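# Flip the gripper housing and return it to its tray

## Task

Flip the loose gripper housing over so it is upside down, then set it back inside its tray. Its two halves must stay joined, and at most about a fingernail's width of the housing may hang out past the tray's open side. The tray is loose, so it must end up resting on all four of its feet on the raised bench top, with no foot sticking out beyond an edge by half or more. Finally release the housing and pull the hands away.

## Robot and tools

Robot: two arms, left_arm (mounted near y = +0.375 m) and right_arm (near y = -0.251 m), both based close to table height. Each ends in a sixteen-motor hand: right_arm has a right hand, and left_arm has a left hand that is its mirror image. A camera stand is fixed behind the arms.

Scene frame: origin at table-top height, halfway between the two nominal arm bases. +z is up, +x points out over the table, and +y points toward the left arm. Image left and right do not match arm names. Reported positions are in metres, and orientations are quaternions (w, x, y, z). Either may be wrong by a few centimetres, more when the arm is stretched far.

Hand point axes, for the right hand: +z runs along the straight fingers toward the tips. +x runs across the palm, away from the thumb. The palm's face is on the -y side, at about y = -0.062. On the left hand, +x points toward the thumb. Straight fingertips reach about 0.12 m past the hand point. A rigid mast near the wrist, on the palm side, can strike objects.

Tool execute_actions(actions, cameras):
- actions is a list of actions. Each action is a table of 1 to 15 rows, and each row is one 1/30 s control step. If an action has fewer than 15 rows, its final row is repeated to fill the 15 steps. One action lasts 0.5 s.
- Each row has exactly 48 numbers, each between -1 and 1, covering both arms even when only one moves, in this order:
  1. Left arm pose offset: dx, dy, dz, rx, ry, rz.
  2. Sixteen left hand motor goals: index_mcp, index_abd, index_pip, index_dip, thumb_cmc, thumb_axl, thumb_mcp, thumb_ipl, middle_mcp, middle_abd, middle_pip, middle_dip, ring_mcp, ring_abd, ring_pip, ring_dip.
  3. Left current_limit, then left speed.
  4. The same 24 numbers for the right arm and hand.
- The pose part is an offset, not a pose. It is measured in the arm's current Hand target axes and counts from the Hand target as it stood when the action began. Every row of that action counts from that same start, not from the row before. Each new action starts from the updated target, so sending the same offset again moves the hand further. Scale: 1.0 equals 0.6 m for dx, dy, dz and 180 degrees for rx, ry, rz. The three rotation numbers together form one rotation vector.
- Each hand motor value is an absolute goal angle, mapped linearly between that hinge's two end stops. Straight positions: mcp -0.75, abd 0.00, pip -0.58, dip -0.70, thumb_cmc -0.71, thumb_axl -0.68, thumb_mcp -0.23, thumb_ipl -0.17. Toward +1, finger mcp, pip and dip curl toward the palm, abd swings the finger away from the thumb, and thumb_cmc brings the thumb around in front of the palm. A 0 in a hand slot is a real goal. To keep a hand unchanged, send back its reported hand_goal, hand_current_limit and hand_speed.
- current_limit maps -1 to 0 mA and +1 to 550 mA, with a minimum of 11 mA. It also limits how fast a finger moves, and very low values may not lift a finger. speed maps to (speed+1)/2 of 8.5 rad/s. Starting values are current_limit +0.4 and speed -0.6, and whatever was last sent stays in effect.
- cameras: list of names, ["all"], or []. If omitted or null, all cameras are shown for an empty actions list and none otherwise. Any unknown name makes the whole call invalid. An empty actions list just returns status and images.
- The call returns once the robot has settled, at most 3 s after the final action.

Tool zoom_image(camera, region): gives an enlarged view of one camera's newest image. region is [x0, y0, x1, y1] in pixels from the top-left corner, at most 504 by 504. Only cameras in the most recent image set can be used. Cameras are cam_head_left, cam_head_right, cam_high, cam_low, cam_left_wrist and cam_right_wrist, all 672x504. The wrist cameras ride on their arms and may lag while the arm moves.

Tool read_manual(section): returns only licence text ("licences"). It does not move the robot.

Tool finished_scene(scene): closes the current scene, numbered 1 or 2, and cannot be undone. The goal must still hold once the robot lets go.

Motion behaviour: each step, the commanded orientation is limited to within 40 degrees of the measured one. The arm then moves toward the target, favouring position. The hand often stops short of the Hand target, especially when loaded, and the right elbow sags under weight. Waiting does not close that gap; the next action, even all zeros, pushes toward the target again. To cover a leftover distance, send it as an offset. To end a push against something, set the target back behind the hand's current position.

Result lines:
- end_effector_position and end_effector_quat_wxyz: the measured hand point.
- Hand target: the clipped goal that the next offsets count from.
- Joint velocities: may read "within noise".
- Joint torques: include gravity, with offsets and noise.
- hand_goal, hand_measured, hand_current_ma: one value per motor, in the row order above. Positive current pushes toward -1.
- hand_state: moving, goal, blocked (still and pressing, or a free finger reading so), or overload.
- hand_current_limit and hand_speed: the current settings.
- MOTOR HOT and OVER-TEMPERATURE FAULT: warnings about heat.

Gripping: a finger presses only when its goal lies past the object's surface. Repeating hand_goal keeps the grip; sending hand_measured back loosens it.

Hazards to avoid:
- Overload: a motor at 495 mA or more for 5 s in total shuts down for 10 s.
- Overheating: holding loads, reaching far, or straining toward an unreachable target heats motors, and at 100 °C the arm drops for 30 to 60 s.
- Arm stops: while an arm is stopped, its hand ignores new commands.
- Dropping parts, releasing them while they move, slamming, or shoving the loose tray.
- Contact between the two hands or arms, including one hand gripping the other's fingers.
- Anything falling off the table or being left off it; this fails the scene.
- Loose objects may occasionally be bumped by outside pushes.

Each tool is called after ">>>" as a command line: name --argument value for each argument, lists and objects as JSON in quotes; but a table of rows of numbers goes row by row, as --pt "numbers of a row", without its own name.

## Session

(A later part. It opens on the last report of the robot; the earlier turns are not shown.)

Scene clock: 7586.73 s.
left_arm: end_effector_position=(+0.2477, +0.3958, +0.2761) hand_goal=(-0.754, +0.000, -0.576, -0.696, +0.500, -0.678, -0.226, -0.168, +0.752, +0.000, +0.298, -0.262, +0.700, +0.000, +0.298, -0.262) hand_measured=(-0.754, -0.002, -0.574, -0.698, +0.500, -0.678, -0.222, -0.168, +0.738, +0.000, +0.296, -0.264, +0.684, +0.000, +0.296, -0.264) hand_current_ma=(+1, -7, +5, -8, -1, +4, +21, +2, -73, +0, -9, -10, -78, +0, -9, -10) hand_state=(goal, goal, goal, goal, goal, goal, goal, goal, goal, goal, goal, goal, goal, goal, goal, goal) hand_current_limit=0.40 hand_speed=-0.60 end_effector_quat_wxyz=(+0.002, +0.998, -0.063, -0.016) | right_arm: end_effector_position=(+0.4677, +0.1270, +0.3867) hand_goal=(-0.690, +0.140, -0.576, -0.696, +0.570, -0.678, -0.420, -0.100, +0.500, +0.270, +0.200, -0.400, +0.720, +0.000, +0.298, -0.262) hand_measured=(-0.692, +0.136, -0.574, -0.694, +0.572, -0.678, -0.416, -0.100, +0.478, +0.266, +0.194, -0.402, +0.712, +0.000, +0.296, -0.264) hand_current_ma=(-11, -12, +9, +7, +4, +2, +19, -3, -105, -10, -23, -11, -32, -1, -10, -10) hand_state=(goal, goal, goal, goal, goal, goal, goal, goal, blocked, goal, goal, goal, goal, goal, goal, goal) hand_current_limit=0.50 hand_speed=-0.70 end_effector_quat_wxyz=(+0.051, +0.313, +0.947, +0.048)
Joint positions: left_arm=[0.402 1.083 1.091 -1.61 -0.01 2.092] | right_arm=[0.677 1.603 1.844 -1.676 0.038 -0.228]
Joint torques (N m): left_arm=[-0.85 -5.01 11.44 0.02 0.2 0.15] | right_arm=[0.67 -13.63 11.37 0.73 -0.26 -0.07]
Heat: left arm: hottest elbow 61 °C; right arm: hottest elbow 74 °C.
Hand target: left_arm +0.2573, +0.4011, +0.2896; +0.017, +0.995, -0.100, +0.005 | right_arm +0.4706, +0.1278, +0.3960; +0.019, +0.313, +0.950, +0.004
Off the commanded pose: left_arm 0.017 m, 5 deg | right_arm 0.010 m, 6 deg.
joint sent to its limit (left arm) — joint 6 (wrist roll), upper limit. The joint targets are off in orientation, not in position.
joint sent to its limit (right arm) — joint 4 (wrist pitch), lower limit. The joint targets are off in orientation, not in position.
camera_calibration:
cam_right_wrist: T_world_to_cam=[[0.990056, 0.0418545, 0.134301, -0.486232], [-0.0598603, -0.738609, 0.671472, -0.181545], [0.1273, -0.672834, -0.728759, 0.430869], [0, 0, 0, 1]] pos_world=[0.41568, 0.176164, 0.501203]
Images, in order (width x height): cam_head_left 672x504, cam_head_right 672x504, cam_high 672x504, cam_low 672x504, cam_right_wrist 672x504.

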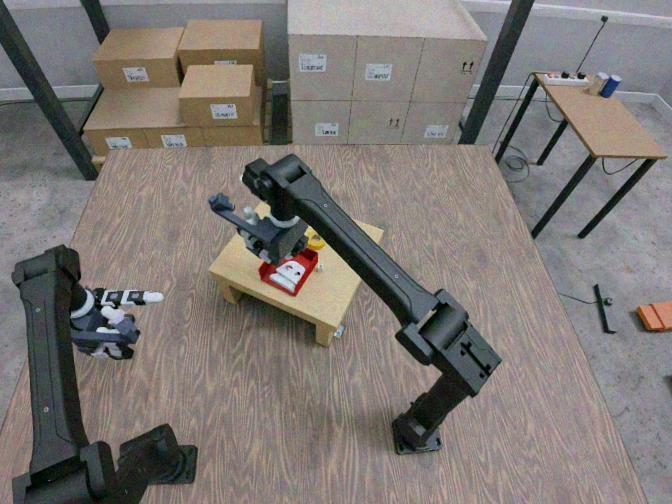

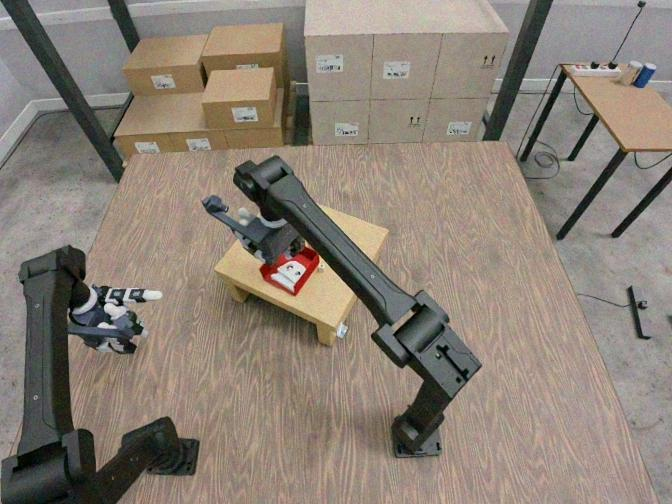

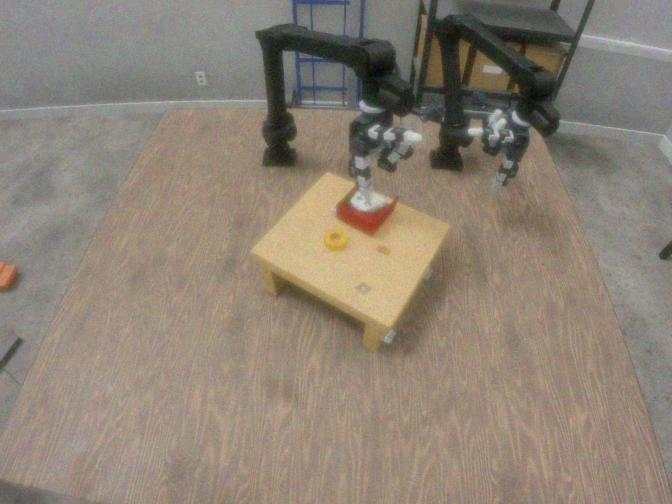

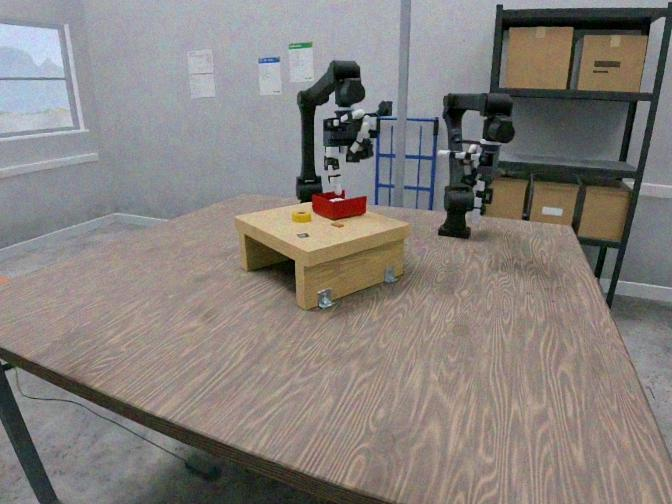

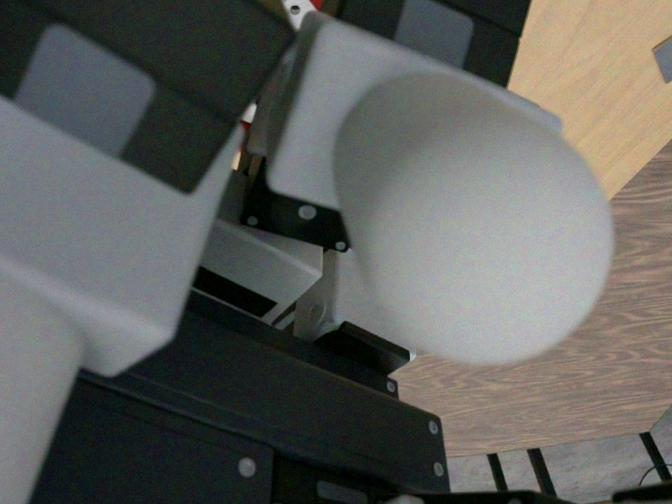

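>>> execute_actions --actions '[[[0,0,0,0,0,0,-0.754,0,-0.576,-0.696,0.5,-0.678,-0.226,-0.168,0.752,0,0.298,-0.262,0.7,0,0.298,-0.262,0.4,-0.6,0,0,0.022,0,0,0,-0.7,0.2,-0.576,-0.696,0.57,-0.678,-0.42,-0.1,0.752,0.27,0.298,-0.262,0.72,0,0.298,-0.262,0.5,-0.7]],[[0,0,0,0,0,0,-0.754,0,-0.576,-0.696,0.5,-0.678,-0.226,-0.168,0.752,0,0.298,-0.262,0.7,0,0.298,-0.262,0.4,-0.6,0,0,0.022,0,0,0,-0.71,0.26,-0.576,-0.696,0.57,-0.678,-0.42,-0.1,0.752,0.27,0.298,-0.262,0.72,0,0.298,-0.262,0.5,-0.7]]]' --cameras '["cam_head_left","cam_head_right","cam_right_wrist","cam_low","cam_high"]'

>>> zoom_image --camera "cam_low" --region '[310, 170, 370, 230]'

>>> zoom_image --camera "cam_high" --region '[325, 160, 405, 240]'

>>> zoom_image --camera "cam_head_right" --region '[258, 241, 318, 301]'

Scene clock: 7608.03 s.
left_arm: end_effector_position=(+0.2477, +0.3958, +0.2761) hand_goal=(-0.754, +0.000, -0.576, -0.696, +0.500, -0.678, -0.226, -0.168, +0.752, +0.000, +0.298, -0.262, +0.700, +0.000, +0.298, -0.262) hand_measured=(-0.754, -0.002, -0.574, -0.698, +0.500, -0.678, -0.222, -0.168, +0.738, +0.000, +0.296, -0.264, +0.684, +0.000, +0.296, -0.264) hand_current_ma=(+1, -7, +5, -8, -1, +4, +21, +2, -73, +0, -9, -10, -78, +0, -9, -10) hand_state=(goal, goal, goal, goal, goal, goal, goal, goal, goal, goal, goal, goal, goal, goal, goal, goal) hand_current_limit=0.40 hand_speed=-0.60 end_effector_quat_wxyz=(+0.002, +0.998, -0.063, -0.016) | right_arm: end_effector_position=(+0.4689, +0.1275, +0.3783) hand_goal=(-0.710, +0.260, -0.576, -0.696, +0.570, -0.678, -0.420, -0.100, +0.752, +0.270, +0.298, -0.262, +0.720, +0.000, +0.298, -0.262) hand_measured=(-0.708, +0.256, -0.574, -0.694, +0.572, -0.678, -0.416, -0.100, +0.732, +0.268, +0.294, -0.264, +0.712, +0.000, +0.296, -0.264) hand_current_ma=(+10, -16, +9, +7, +4, +2, +19, -3, -92, -9, -14, -10, -32, -1, -10, -10) hand_state=(goal, goal, goal, goal, goal, goal, goal, goal, blocked, goal, goal, goal, goal, goal, goal, goal) hand_current_limit=0.50 hand_speed=-0.70 end_effector_quat_wxyz=(+0.047, +0.314, +0.947, +0.042)
Joint positions: left_arm=[0.402 1.083 1.091 -1.61 -0.01 2.092] | right_arm=[0.676 1.613 1.838 -1.676 0.037 -0.228]
Joint torques (N m): left_arm=[-0.5 -4.84 11.41 0.05 0.22 0.15] | right_arm=[0.62 -12.86 9.44 0.65 -0.26 -0.13]
Heat: left arm: hottest elbow 61 °C; right arm: hottest elbow 72 °C.
Hand target: left_arm +0.2573, +0.4011, +0.2896; +0.017, +0.995, -0.100, +0.005 | right_arm +0.4716, +0.1277, +0.3696; +0.019, +0.313, +0.950, +0.004
Off the commanded pose: left_arm 0.017 m, 5 deg | right_arm 0.009 m, 5 deg.
joint sent to its limit (left arm) — joint 6 (wrist roll), upper limit. The joint targets are off in orientation, not in position.
joint sent to its limit (right arm) — joint 4 (wrist pitch), lower limit. The joint targets are off in orientation, not in position.
camera_calibration:
cam_right_wrist: T_world_to_cam=[[0.99174, 0.0420379, 0.121184, -0.48213], [-0.0518935, -0.732502, 0.678784, -0.182719], [0.117302, -0.679466, -0.72427, 0.428634], [0, 0, 0, 1]] pos_world=[0.418386, 0.177668, 0.4929]
Images, in order (width x height): cam_head_left 672x504, cam_head_right 672x504, cam_high 672x504, cam_low 672x504, cam_right_wrist 672x504.

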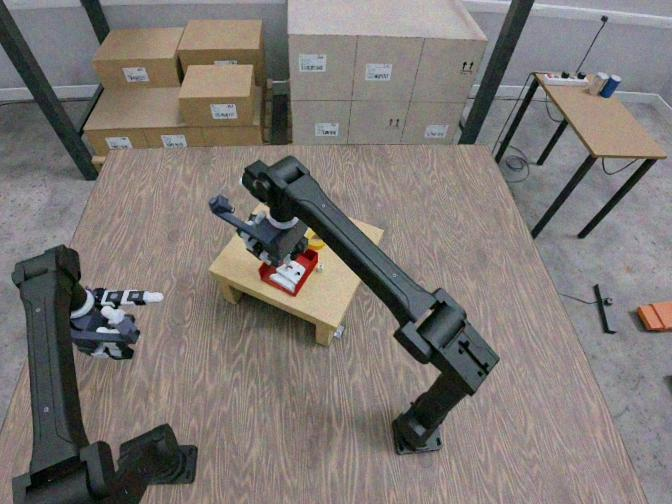

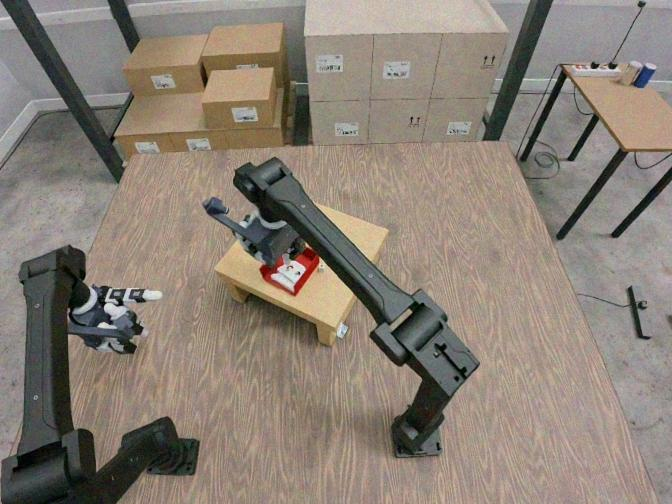

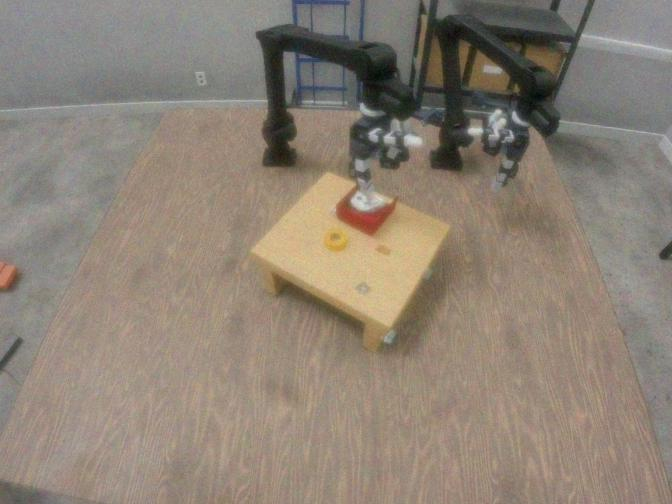

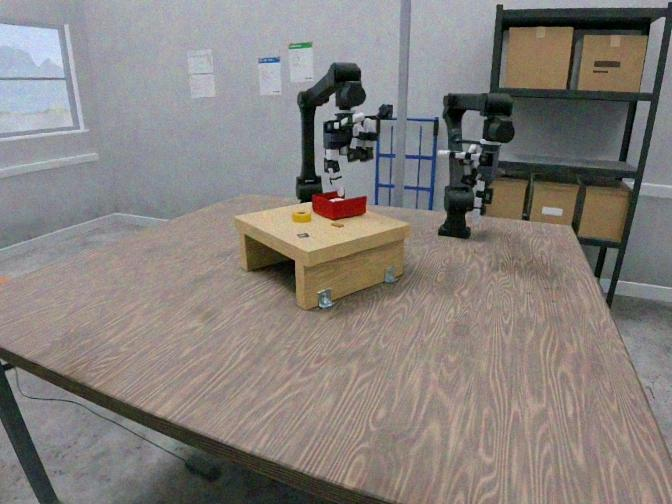

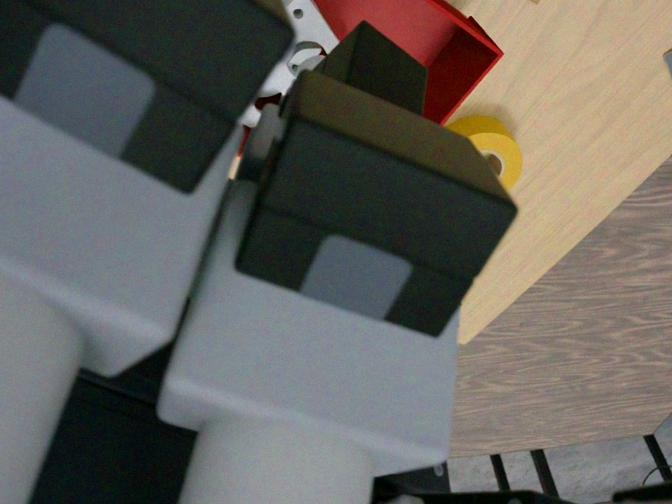

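Scaled by 8.400 from the camera's 672x504 image, which has a finer 960x720 frame.

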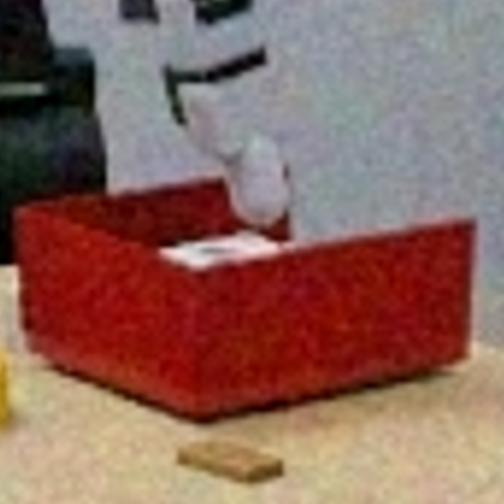

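Scaled by 6.300 from the camera's 672x504 image, which has a finer 960x720 frame.

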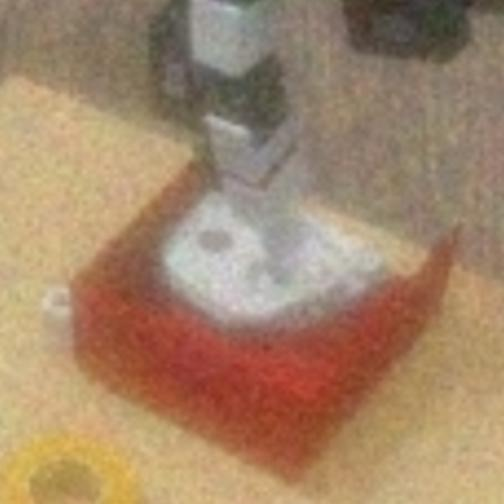

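Scaled by 8.400 from the camera's 672x504 image, which has a finer 960x720 frame.

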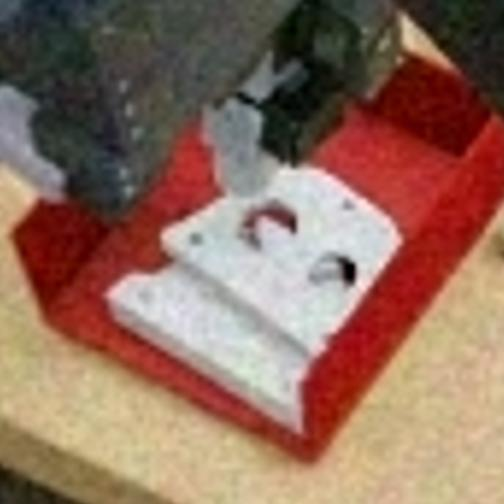

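>>> execute_actions --actions '[[[0,0,0,0,0,0,-0.754,0,-0.576,-0.696,0.5,-0.678,-0.226,-0.168,0.752,0,0.298,-0.262,0.7,0,0.298,-0.262,0.4,-0.6,0,0,0.022,0,0,0,-0.71,0.2,-0.576,-0.696,0.57,-0.678,-0.42,-0.1,0.752,0.27,0.298,-0.262,0.72,0,0.298,-0.262,0.5,-0.7]],[[0,0,0,0,0,0,-0.754,0,-0.576,-0.696,0.5,-0.678,-0.226,-0.168,0.752,0,0.298,-0.262,0.7,0,0.298,-0.262,0.4,-0.6,0,0,0,0,0,0,-0.71,0.2,-0.576,-0.696,0.57,-0.678,-0.42,-0.1,0.752,0.27,0.298,-0.262,0.72,0,0.298,-0.262,0.5,-0.7]]]' --cameras '["cam_head_left","cam_head_right","cam_right_wrist","cam_low","cam_high"]'

>>> zoom_image --camera "cam_low" --region '[310, 170, 370, 230]'

>>> zoom_image --camera "cam_high" --region '[325, 160, 405, 240]'

>>> zoom_image --camera "cam_head_right" --region '[258, 241, 318, 301]'

Scene clock: 7622.80 s.
left_arm: end_effector_position=(+0.2477, +0.3958, +0.2761) hand_goal=(-0.754, +0.000, -0.576, -0.696, +0.500, -0.678, -0.226, -0.168, +0.752, +0.000, +0.298, -0.262, +0.700, +0.000, +0.298, -0.262) hand_measured=(-0.754, -0.002, -0.574, -0.698, +0.500, -0.678, -0.222, -0.168, +0.738, +0.000, +0.296, -0.264, +0.684, +0.000, +0.296, -0.264) hand_current_ma=(+1, -7, +5, -8, -1, +4, +21, +2, -73, +0, -9, -10, -78, +0, -9, -10) hand_state=(goal, goal, goal, goal, goal, goal, goal, goal, goal, goal, goal, goal, goal, goal, goal, goal) hand_current_limit=0.40 hand_speed=-0.60 end_effector_quat_wxyz=(+0.002, +0.998, -0.063, -0.016) | right_arm: end_effector_position=(+0.4698, +0.1276, +0.3641) hand_goal=(-0.710, +0.200, -0.576, -0.696, +0.570, -0.678, -0.420, -0.100, +0.752, +0.270, +0.298, -0.262, +0.720, +0.000, +0.298, -0.262) hand_measured=(-0.708, +0.202, -0.574, -0.694, +0.572, -0.678, -0.416, -0.100, +0.732, +0.268, +0.294, -0.264, +0.712, +0.000, +0.296, -0.264) hand_current_ma=(+10, +7, +9, +7, +4, +2, +19, -3, -91, -9, -14, -10, -32, -1, -10, -10) hand_state=(goal, goal, goal, goal, goal, goal, goal, goal, blocked, goal, goal, goal, goal, goal, goal, goal) hand_current_limit=0.50 hand_speed=-0.70 end_effector_quat_wxyz=(+0.040, +0.314, +0.948, +0.030)
Joint positions: left_arm=[0.402 1.083 1.091 -1.61 -0.01 2.092] | right_arm=[0.675 1.626 1.824 -1.676 0.037 -0.228]
Joint torques (N m): left_arm=[-0.62 -5.01 11.47 -0.06 0.21 0.16] | right_arm=[0.67 -13.1 9.37 0.44 -0.26 -0.1]
Heat: left arm: hottest elbow 61 °C; right arm: hottest elbow 71 °C.
Hand target: left_arm +0.2573, +0.4011, +0.2896; +0.017, +0.995, -0.100, +0.005 | right_arm +0.4722, +0.1276, +0.3566; +0.019, +0.313, +0.949, +0.004
Off the commanded pose: left_arm 0.017 m, 5 deg | right_arm 0.008 m, 4 deg.
joint sent to its limit (left arm) — joint 6 (wrist roll), upper limit. The joint targets are off in orientation, not in position.
joint sent to its limit (right arm) — joint 4 (wrist pitch), lower limit. The joint targets still meet the commanded pose.
camera_calibration:
cam_right_wrist: T_world_to_cam=[[0.994024, 0.0432001, 0.100249, -0.474956], [-0.0385012, -0.720596, 0.692285, -0.18568], [0.102146, -0.692008, -0.714627, 0.423634], [0, 0, 0, 1]] pos_world=[0.421696, 0.179876, 0.478897]
Images, in order (width x height): cam_head_left 672x504, cam_head_right 672x504, cam_high 672x504, cam_low 672x504, cam_right_wrist 672x504.

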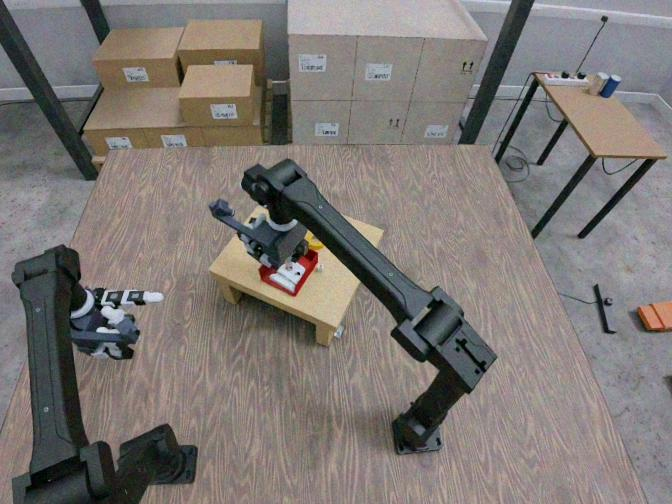

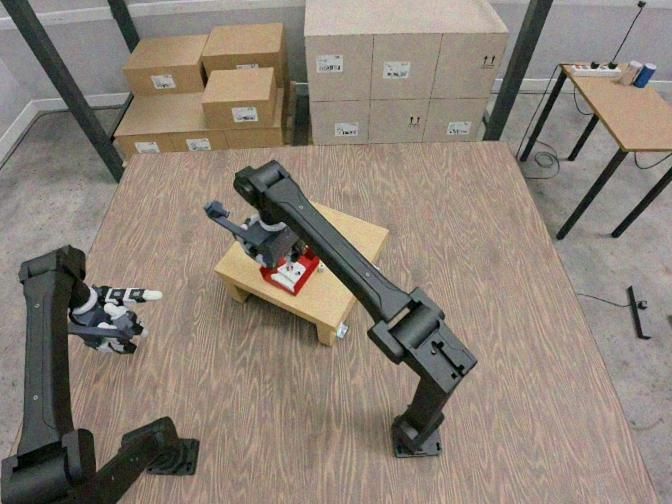

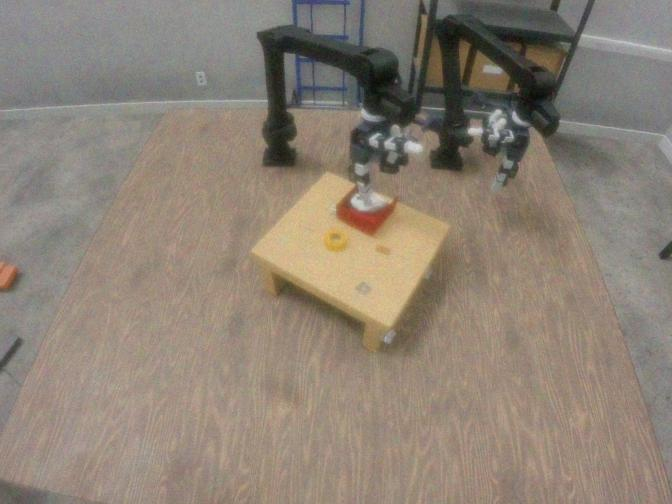

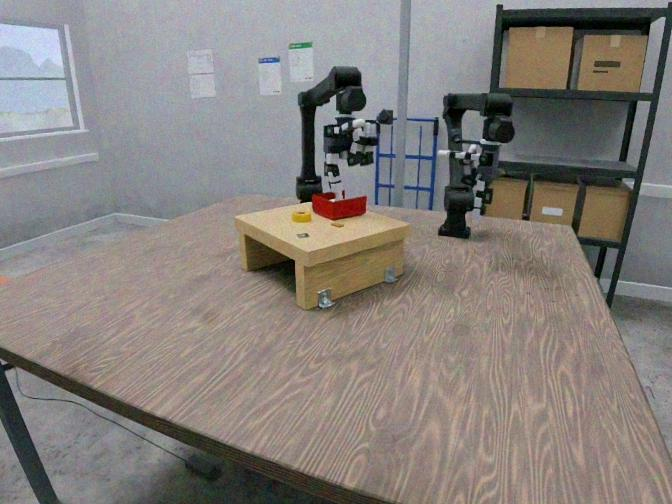

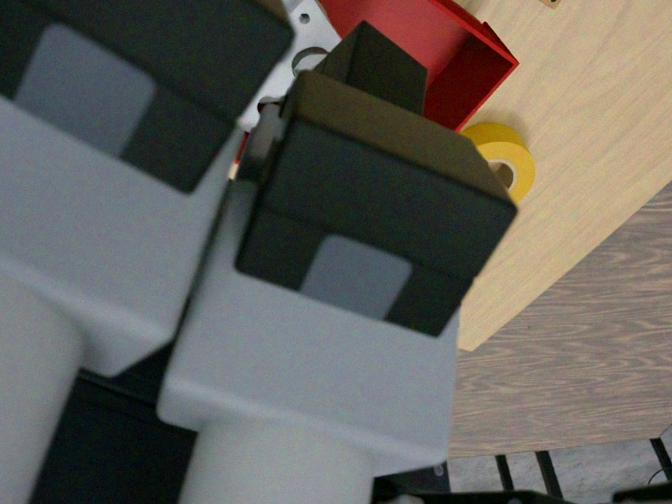

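Scaled by 8.400 from the camera's 672x504 image, which has a finer 960x720 frame.

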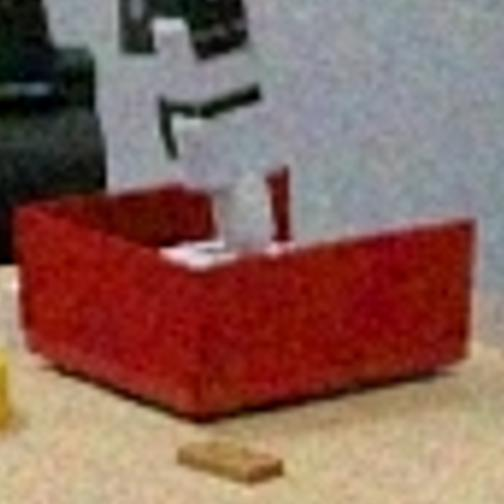

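Scaled by 6.300 from the camera's 672x504 image, which has a finer 960x720 frame.

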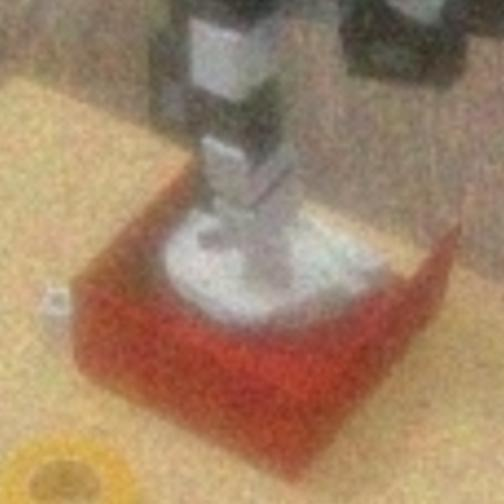

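Scaled by 8.400 from the camera's 672x504 image, which has a finer 960x720 frame.

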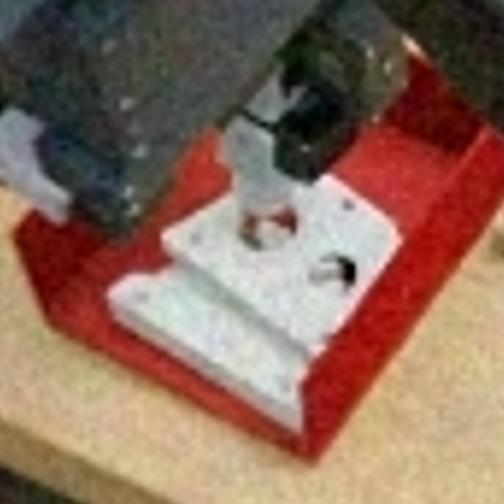

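>>> execute_actions --actions '[[[0,0,0,0,0,0,-0.754,0,-0.576,-0.696,0.5,-0.678,-0.226,-0.168,0.752,0,0.298,-0.262,0.7,0,0.298,-0.262,0.4,-0.6,0,0,0.015,0,0,0,-0.71,0.2,-0.576,-0.696,0.57,-0.678,-0.42,-0.1,0.752,0.27,0.298,-0.262,0.72,0,0.298,-0.262,0.5,-0.7]],[[0,0,0,0,0,0,-0.754,0,-0.576,-0.696,0.5,-0.678,-0.226,-0.168,0.752,0,0.298,-0.262,0.7,0,0.298,-0.262,0.4,-0.6,0,0,0.015,0,0,0,-0.71,0.2,-0.576,-0.696,0.57,-0.678,-0.42,-0.1,0.752,0.27,0.298,-0.262,0.72,0,0.298,-0.262,0.5,-0.7]]]' --cameras '["cam_head_left","cam_head_right","cam_right_wrist","cam_low","cam_high"]'

>>> zoom_image --camera "cam_low" --region '[310, 170, 370, 230]'

>>> zoom_image --camera "cam_high" --region '[325, 160, 405, 240]'

>>> zoom_image --camera "cam_head_right" --region '[258, 241, 318, 301]'

Scene clock: 7632.73 s.
left_arm: end_effector_position=(+0.2477, +0.3958, +0.2761) hand_goal=(-0.754, +0.000, -0.576, -0.696, +0.500, -0.678, -0.226, -0.168, +0.752, +0.000, +0.298, -0.262, +0.700, +0.000, +0.298, -0.262) hand_measured=(-0.754, -0.002, -0.574, -0.698, +0.500, -0.678, -0.222, -0.168, +0.738, +0.000, +0.296, -0.264, +0.684, +0.000, +0.296, -0.264) hand_current_ma=(+1, -7, +5, -8, -1, +4, +21, +2, -73, +0, -9, -10, -78, +0, -9, -10) hand_state=(goal, goal, goal, goal, goal, goal, goal, goal, goal, goal, goal, goal, goal, goal, goal, goal) hand_current_limit=0.40 hand_speed=-0.60 end_effector_quat_wxyz=(+0.002, +0.998, -0.063, -0.016) | right_arm: end_effector_position=(+0.4702, +0.1274, +0.3503) hand_goal=(-0.710, +0.200, -0.576, -0.696, +0.570, -0.678, -0.420, -0.100, +0.752, +0.270, +0.298, -0.262, +0.720, +0.000, +0.298, -0.262) hand_measured=(-0.708, +0.202, -0.574, -0.694, +0.572, -0.678, -0.416, -0.100, +0.732, +0.268, +0.294, -0.264, +0.712, +0.000, +0.296, -0.264) hand_current_ma=(+8, +9, +8, +7, +4, +2, +19, -3, -91, -9, -14, -10, -32, -1, -10, -10) hand_state=(goal, goal, goal, goal, goal, goal, goal, goal, blocked, goal, goal, goal, goal, goal, goal, goal) hand_current_limit=0.50 hand_speed=-0.70 end_effector_quat_wxyz=(+0.033, +0.314, +0.949, +0.019)
Joint positions: left_arm=[0.402 1.083 1.091 -1.61 -0.01 2.092] | right_arm=[0.674 1.638 1.81 -1.676 0.037 -0.228]
Joint torques (N m): left_arm=[-0.26 -4.89 11.4 -0.03 0.18 0.14] | right_arm=[0.73 -12.86 9.25 0.43 -0.28 -0.17]
Heat: left arm: hottest elbow 61 °C; right arm: hottest elbow 71 °C.
Hand target: left_arm +0.2573, +0.4011, +0.2896; +0.017, +0.995, -0.100, +0.005 | right_arm +0.4728, +0.1275, +0.3386; +0.019, +0.313, +0.950, +0.004
Off the commanded pose: left_arm 0.017 m, 5 deg | right_arm 0.012 m, 2 deg.
joint sent to its limit (left arm) — joint 6 (wrist roll), upper limit. The joint targets are off in orientation, not in position.
joint sent to its limit (right arm) — joint 4 (wrist pitch), lower limit. The joint targets still meet the commanded pose.
camera_calibration:
cam_right_wrist: T_world_to_cam=[[0.995852, 0.0440501, 0.0796085, -0.467669], [-0.0250203, -0.708655, 0.705111, -0.188644], [0.0874753, -0.704179, -0.704614, 0.418454], [0, 0, 0, 1]] pos_world=[0.424405, 0.181584, 0.465094]
Images, in order (width x height): cam_head_left 672x504, cam_head_right 672x504, cam_high 672x504, cam_low 672x504, cam_right_wrist 672x504.

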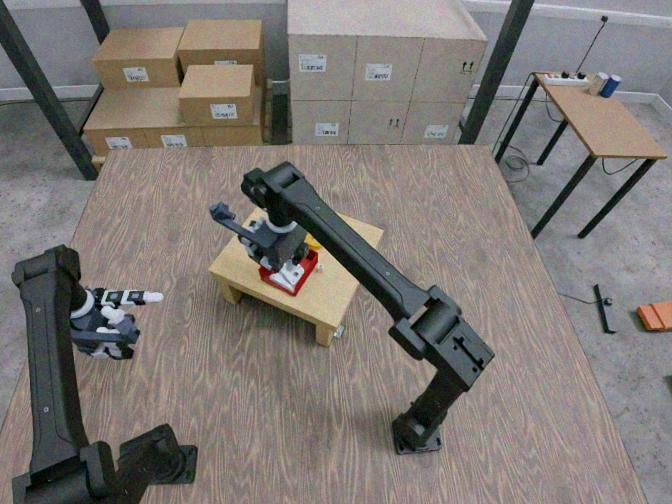

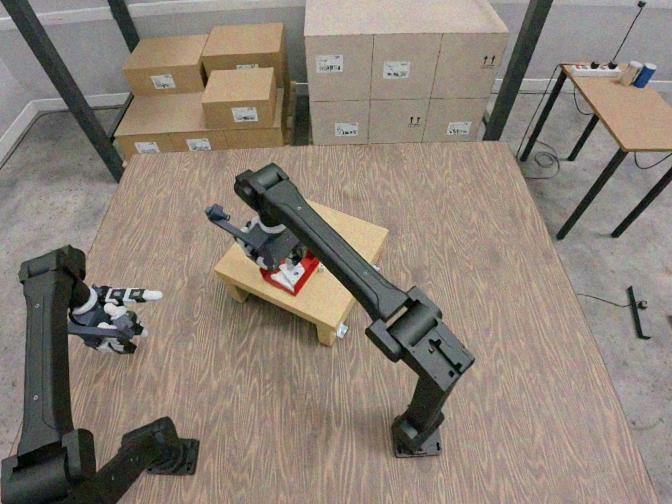

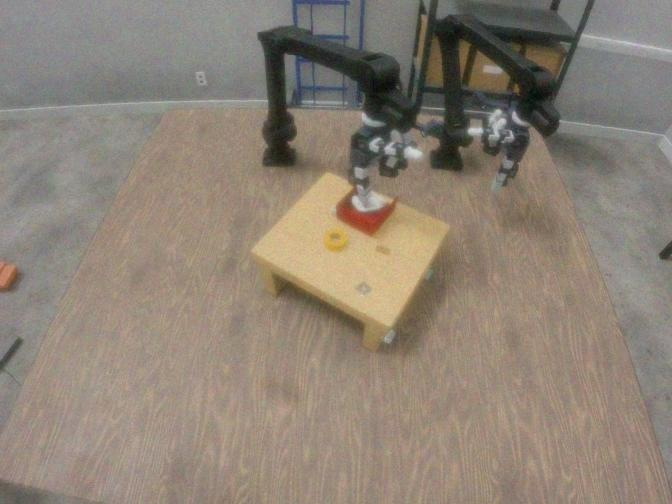

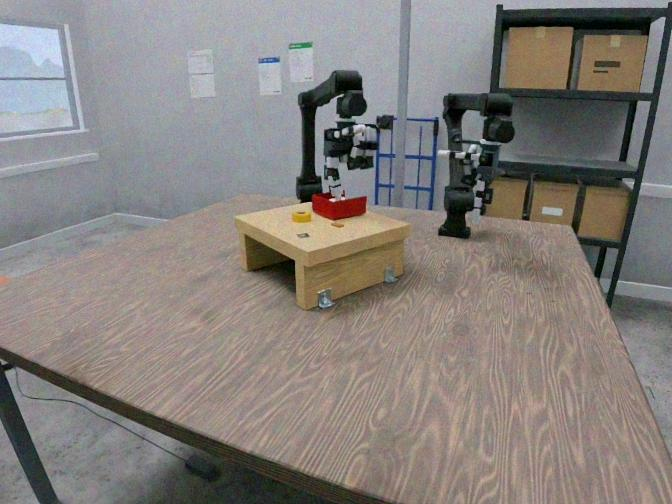

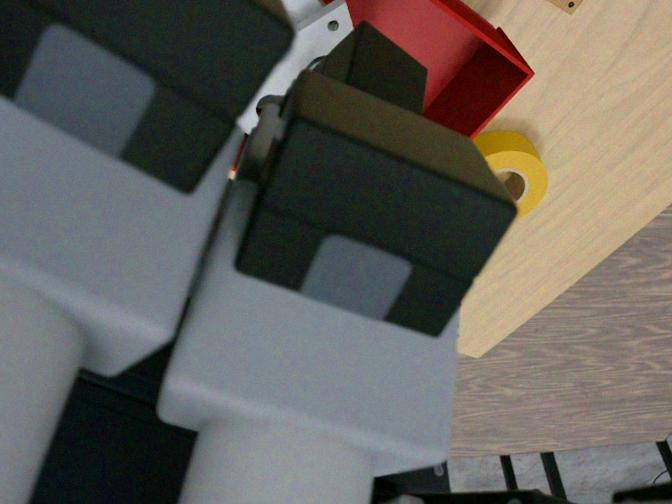

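Scaled by 8.400 from the camera's 672x504 image, which has a finer 960x720 frame.

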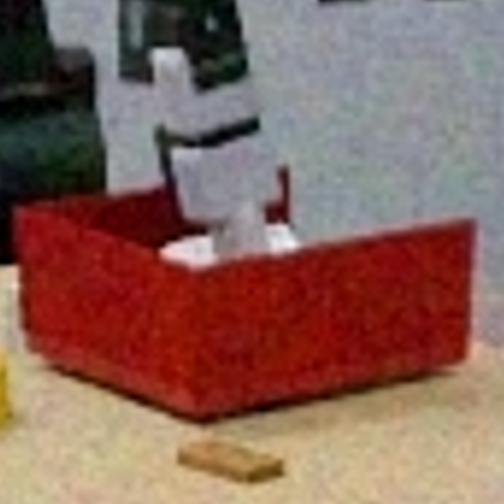

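Scaled by 6.300 from the camera's 672x504 image, which has a finer 960x720 frame.

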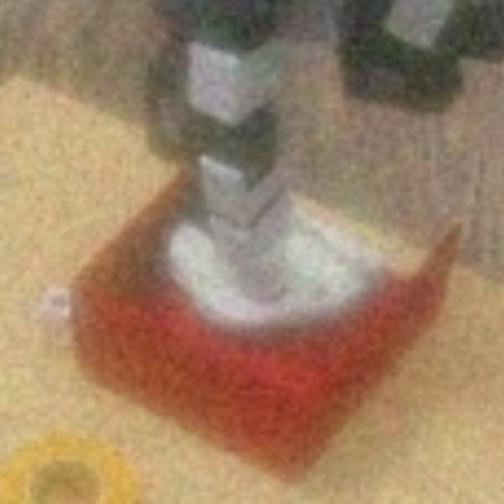

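Scaled by 8.400 from the camera's 672x504 image, which has a finer 960x720 frame.

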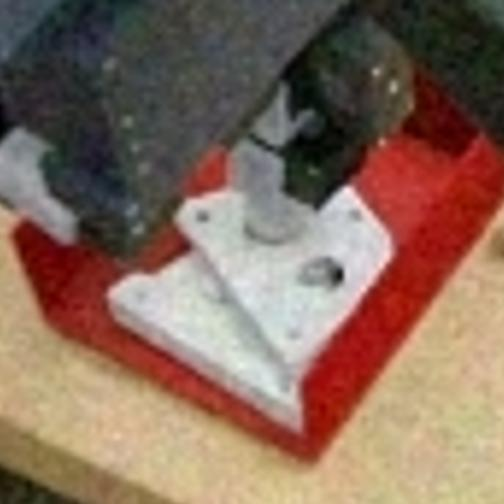

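>>> zoom_image --camera "cam_head_left" --region '[266, 248, 314, 296]'

>>> zoom_image --camera "cam_head_right" --region '[266, 248, 314, 296]'

>>> zoom_image --camera "cam_right_wrist" --region '[220, 0, 380, 140]'

Scaled by 10.500 from the camera's 672x504 image, which has a finer 960x720 frame.

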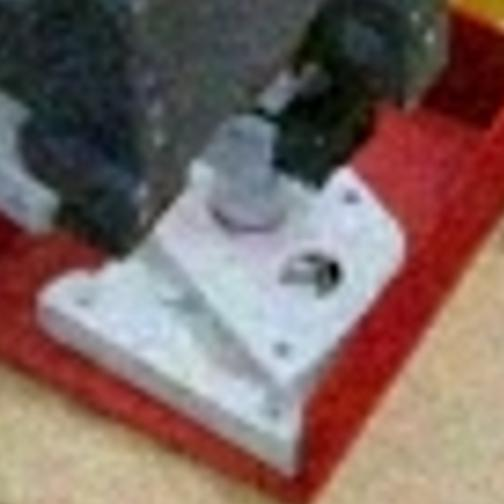

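Scaled by 10.500 from the camera's 672x504 image, which has a finer 960x720 frame.

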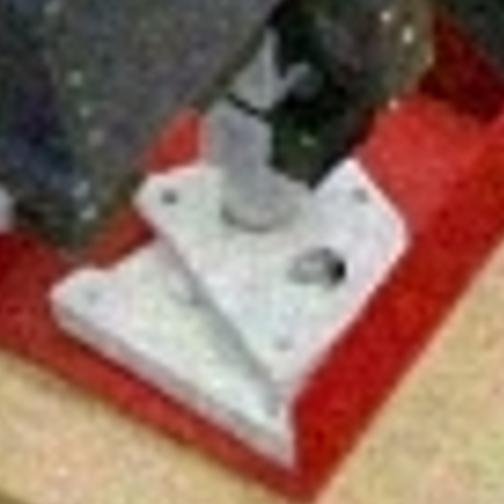

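Scaled by 3.150 from the camera's 672x504 image, which has a finer 960x720 frame.

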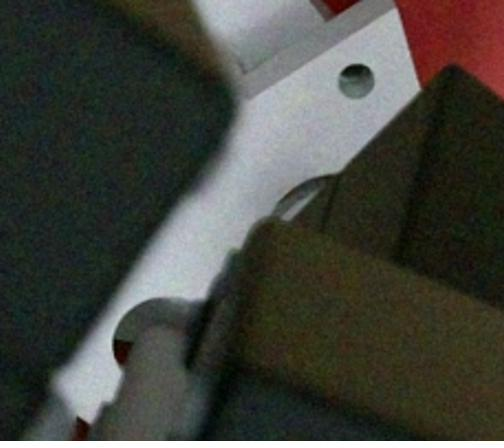

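>>> execute_actions --actions '[[[0,0,0,0,0,0,-0.754,0,-0.576,-0.696,0.5,-0.678,-0.226,-0.168,0.752,0,0.298,-0.262,0.7,0,0.298,-0.262,0.4,-0.6,0,0,0,0,0,0,-0.7,0.28,-0.576,-0.696,0.57,-0.678,-0.42,-0.1,0.752,0.33,0.298,-0.262,0.72,0,0.298,-0.262,0.5,-0.94]],[[0,0,0,0,0,0,-0.754,0,-0.576,-0.696,0.5,-0.678,-0.226,-0.168,0.752,0,0.298,-0.262,0.7,0,0.298,-0.262,0.4,-0.6,0,0,0,0,0,0,-0.69,0.33,-0.576,-0.696,0.57,-0.678,-0.42,-0.1,0.752,0.4,0.298,-0.262,0.72,0,0.298,-0.262,0.5,-0.94]]]' --cameras '["cam_head_left","cam_head_right","cam_right_wrist","cam_low","cam_high"]'

>>> zoom_image --camera "cam_head_left" --region '[258, 241, 318, 301]'

>>> zoom_image --camera "cam_head_right" --region '[258, 241, 318, 301]'

>>> zoom_image --camera "cam_low" --region '[310, 170, 370, 230]'

Scene clock: 7682.93 s.
left_arm: end_effector_position=(+0.2477, +0.3958, +0.2761) hand_goal=(-0.754, +0.000, -0.576, -0.696, +0.500, -0.678, -0.226, -0.168, +0.752, +0.000, +0.298, -0.262, +0.700, +0.000, +0.298, -0.262) hand_measured=(-0.754, -0.002, -0.574, -0.698, +0.500, -0.678, -0.222, -0.168, +0.738, +0.000, +0.296, -0.264, +0.684, +0.000, +0.296, -0.264) hand_current_ma=(+1, -7, +5, -8, -1, +4, +21, +2, -73, +0, -9, -10, -78, +0, -9, -10) hand_state=(goal, goal, goal, goal, goal, goal, goal, goal, goal, goal, goal, goal, goal, goal, goal, goal) hand_current_limit=0.40 hand_speed=-0.60 end_effector_quat_wxyz=(+0.002, +0.998, -0.063, -0.016) | right_arm: end_effector_position=(+0.4706, +0.1272, +0.3497) hand_goal=(-0.690, +0.330, -0.576, -0.696, +0.570, -0.678, -0.420, -0.100, +0.752, +0.400, +0.298, -0.262, +0.720, +0.000, +0.298, -0.262) hand_measured=(-0.692, +0.322, -0.574, -0.694, +0.572, -0.678, -0.416, -0.100, +0.732, +0.342, +0.294, -0.264, +0.712, +0.008, +0.298, -0.264) hand_current_ma=(-7, -25, +4, +6, +4, +2, +19, -3, -91, -229, -13, -9, -32, +27, +0, -10) hand_state=(goal, goal, goal, goal, goal, goal, goal, goal, blocked, blocked, goal, goal, goal, goal, goal, goal) hand_current_limit=0.50 hand_speed=-0.94 end_effector_quat_wxyz=(+0.033, +0.315, +0.948, +0.019)
Joint positions: left_arm=[0.402 1.083 1.091 -1.61 -0.01 2.092] | right_arm=[0.674 1.639 1.81 -1.676 0.037 -0.228]
Joint torques (N m): left_arm=[-0.62 -4.95 11.38 -0.06 0.18 0.16] | right_arm=[1.14 -12.86 9.31 0.43 -0.26 -0.15]
Heat: left arm: hottest elbow 61 °C; right arm: hottest elbow 65 °C.
Hand target: left_arm +0.2573, +0.4011, +0.2896; +0.017, +0.995, -0.100, +0.005 | right_arm +0.4728, +0.1275, +0.3385; +0.019, +0.313, +0.950, +0.004
Off the commanded pose: left_arm 0.017 m, 5 deg | right_arm 0.011 m, 2 deg.
joint sent to its limit (left arm) — joint 6 (wrist roll), upper limit. The joint targets are off in orientation, not in position.
joint sent to its limit (right arm) — joint 4 (wrist pitch), lower limit. The joint targets still meet the commanded pose.
camera_calibration:
cam_right_wrist: T_world_to_cam=[[0.995957, 0.043288, 0.0787079, -0.467703], [-0.0249926, -0.708083, 0.705687, -0.18866], [0.0862795, -0.704801, -0.704139, 0.418309], [0, 0, 0, 1]] pos_world=[0.425005, 0.181484, 0.464494]
Images, in order (width x height): cam_head_left 672x504, cam_head_right 672x504, cam_high 672x504, cam_low 672x504, cam_right_wrist 672x504.

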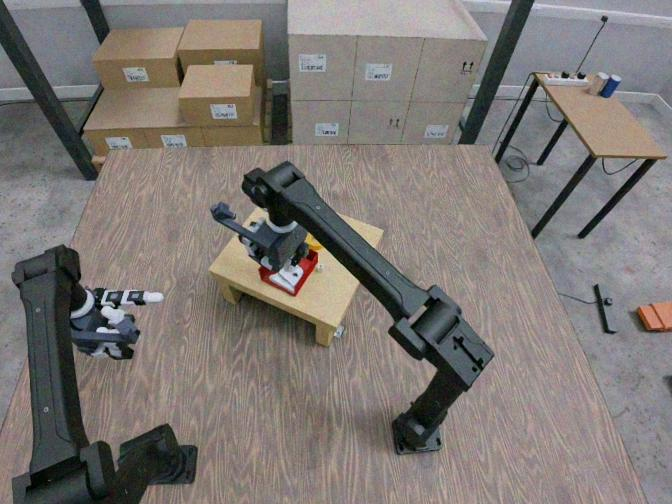

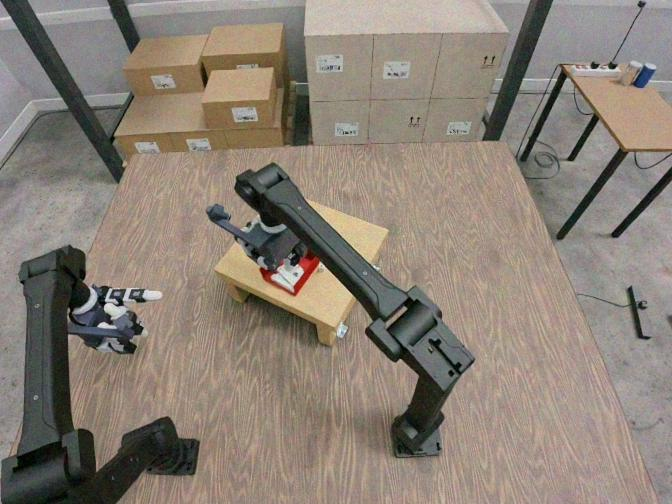

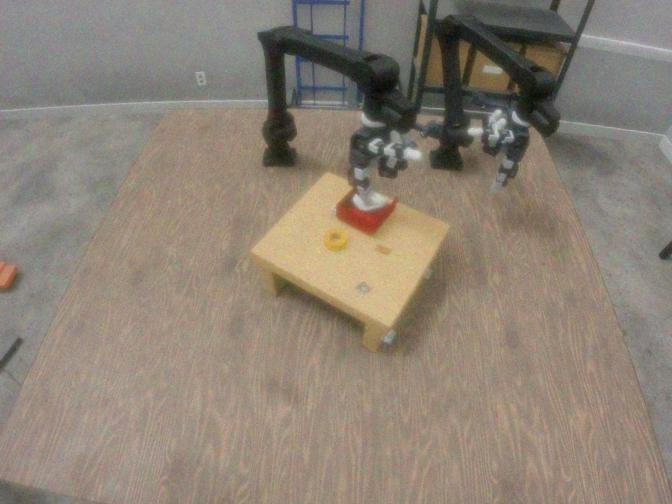

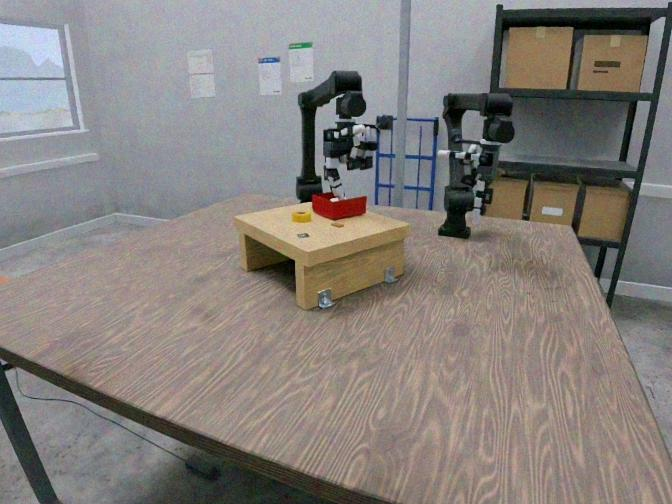

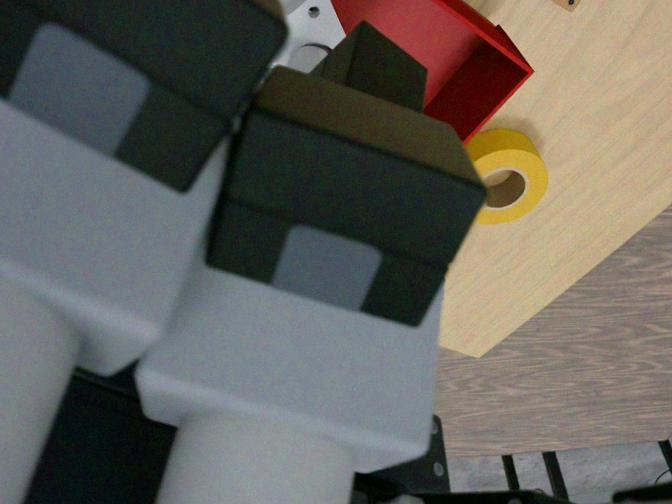

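Scaled by 8.400 from the camera's 672x504 image, which has a finer 960x720 frame.

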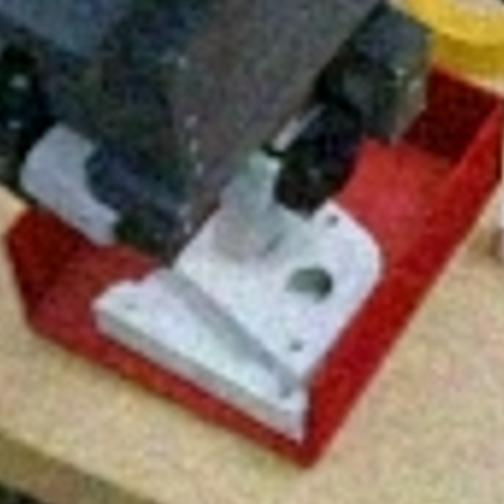

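Scaled by 8.400 from the camera's 672x504 image, which has a finer 960x720 frame.

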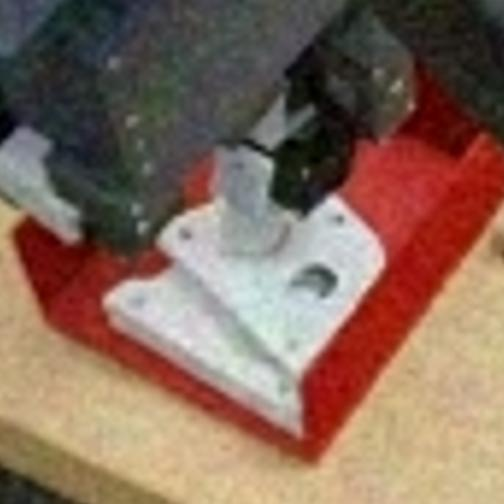

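Scaled by 8.400 from the camera's 672x504 image, which has a finer 960x720 frame.

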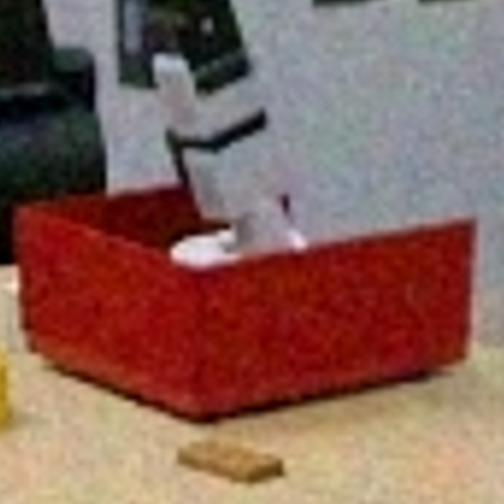

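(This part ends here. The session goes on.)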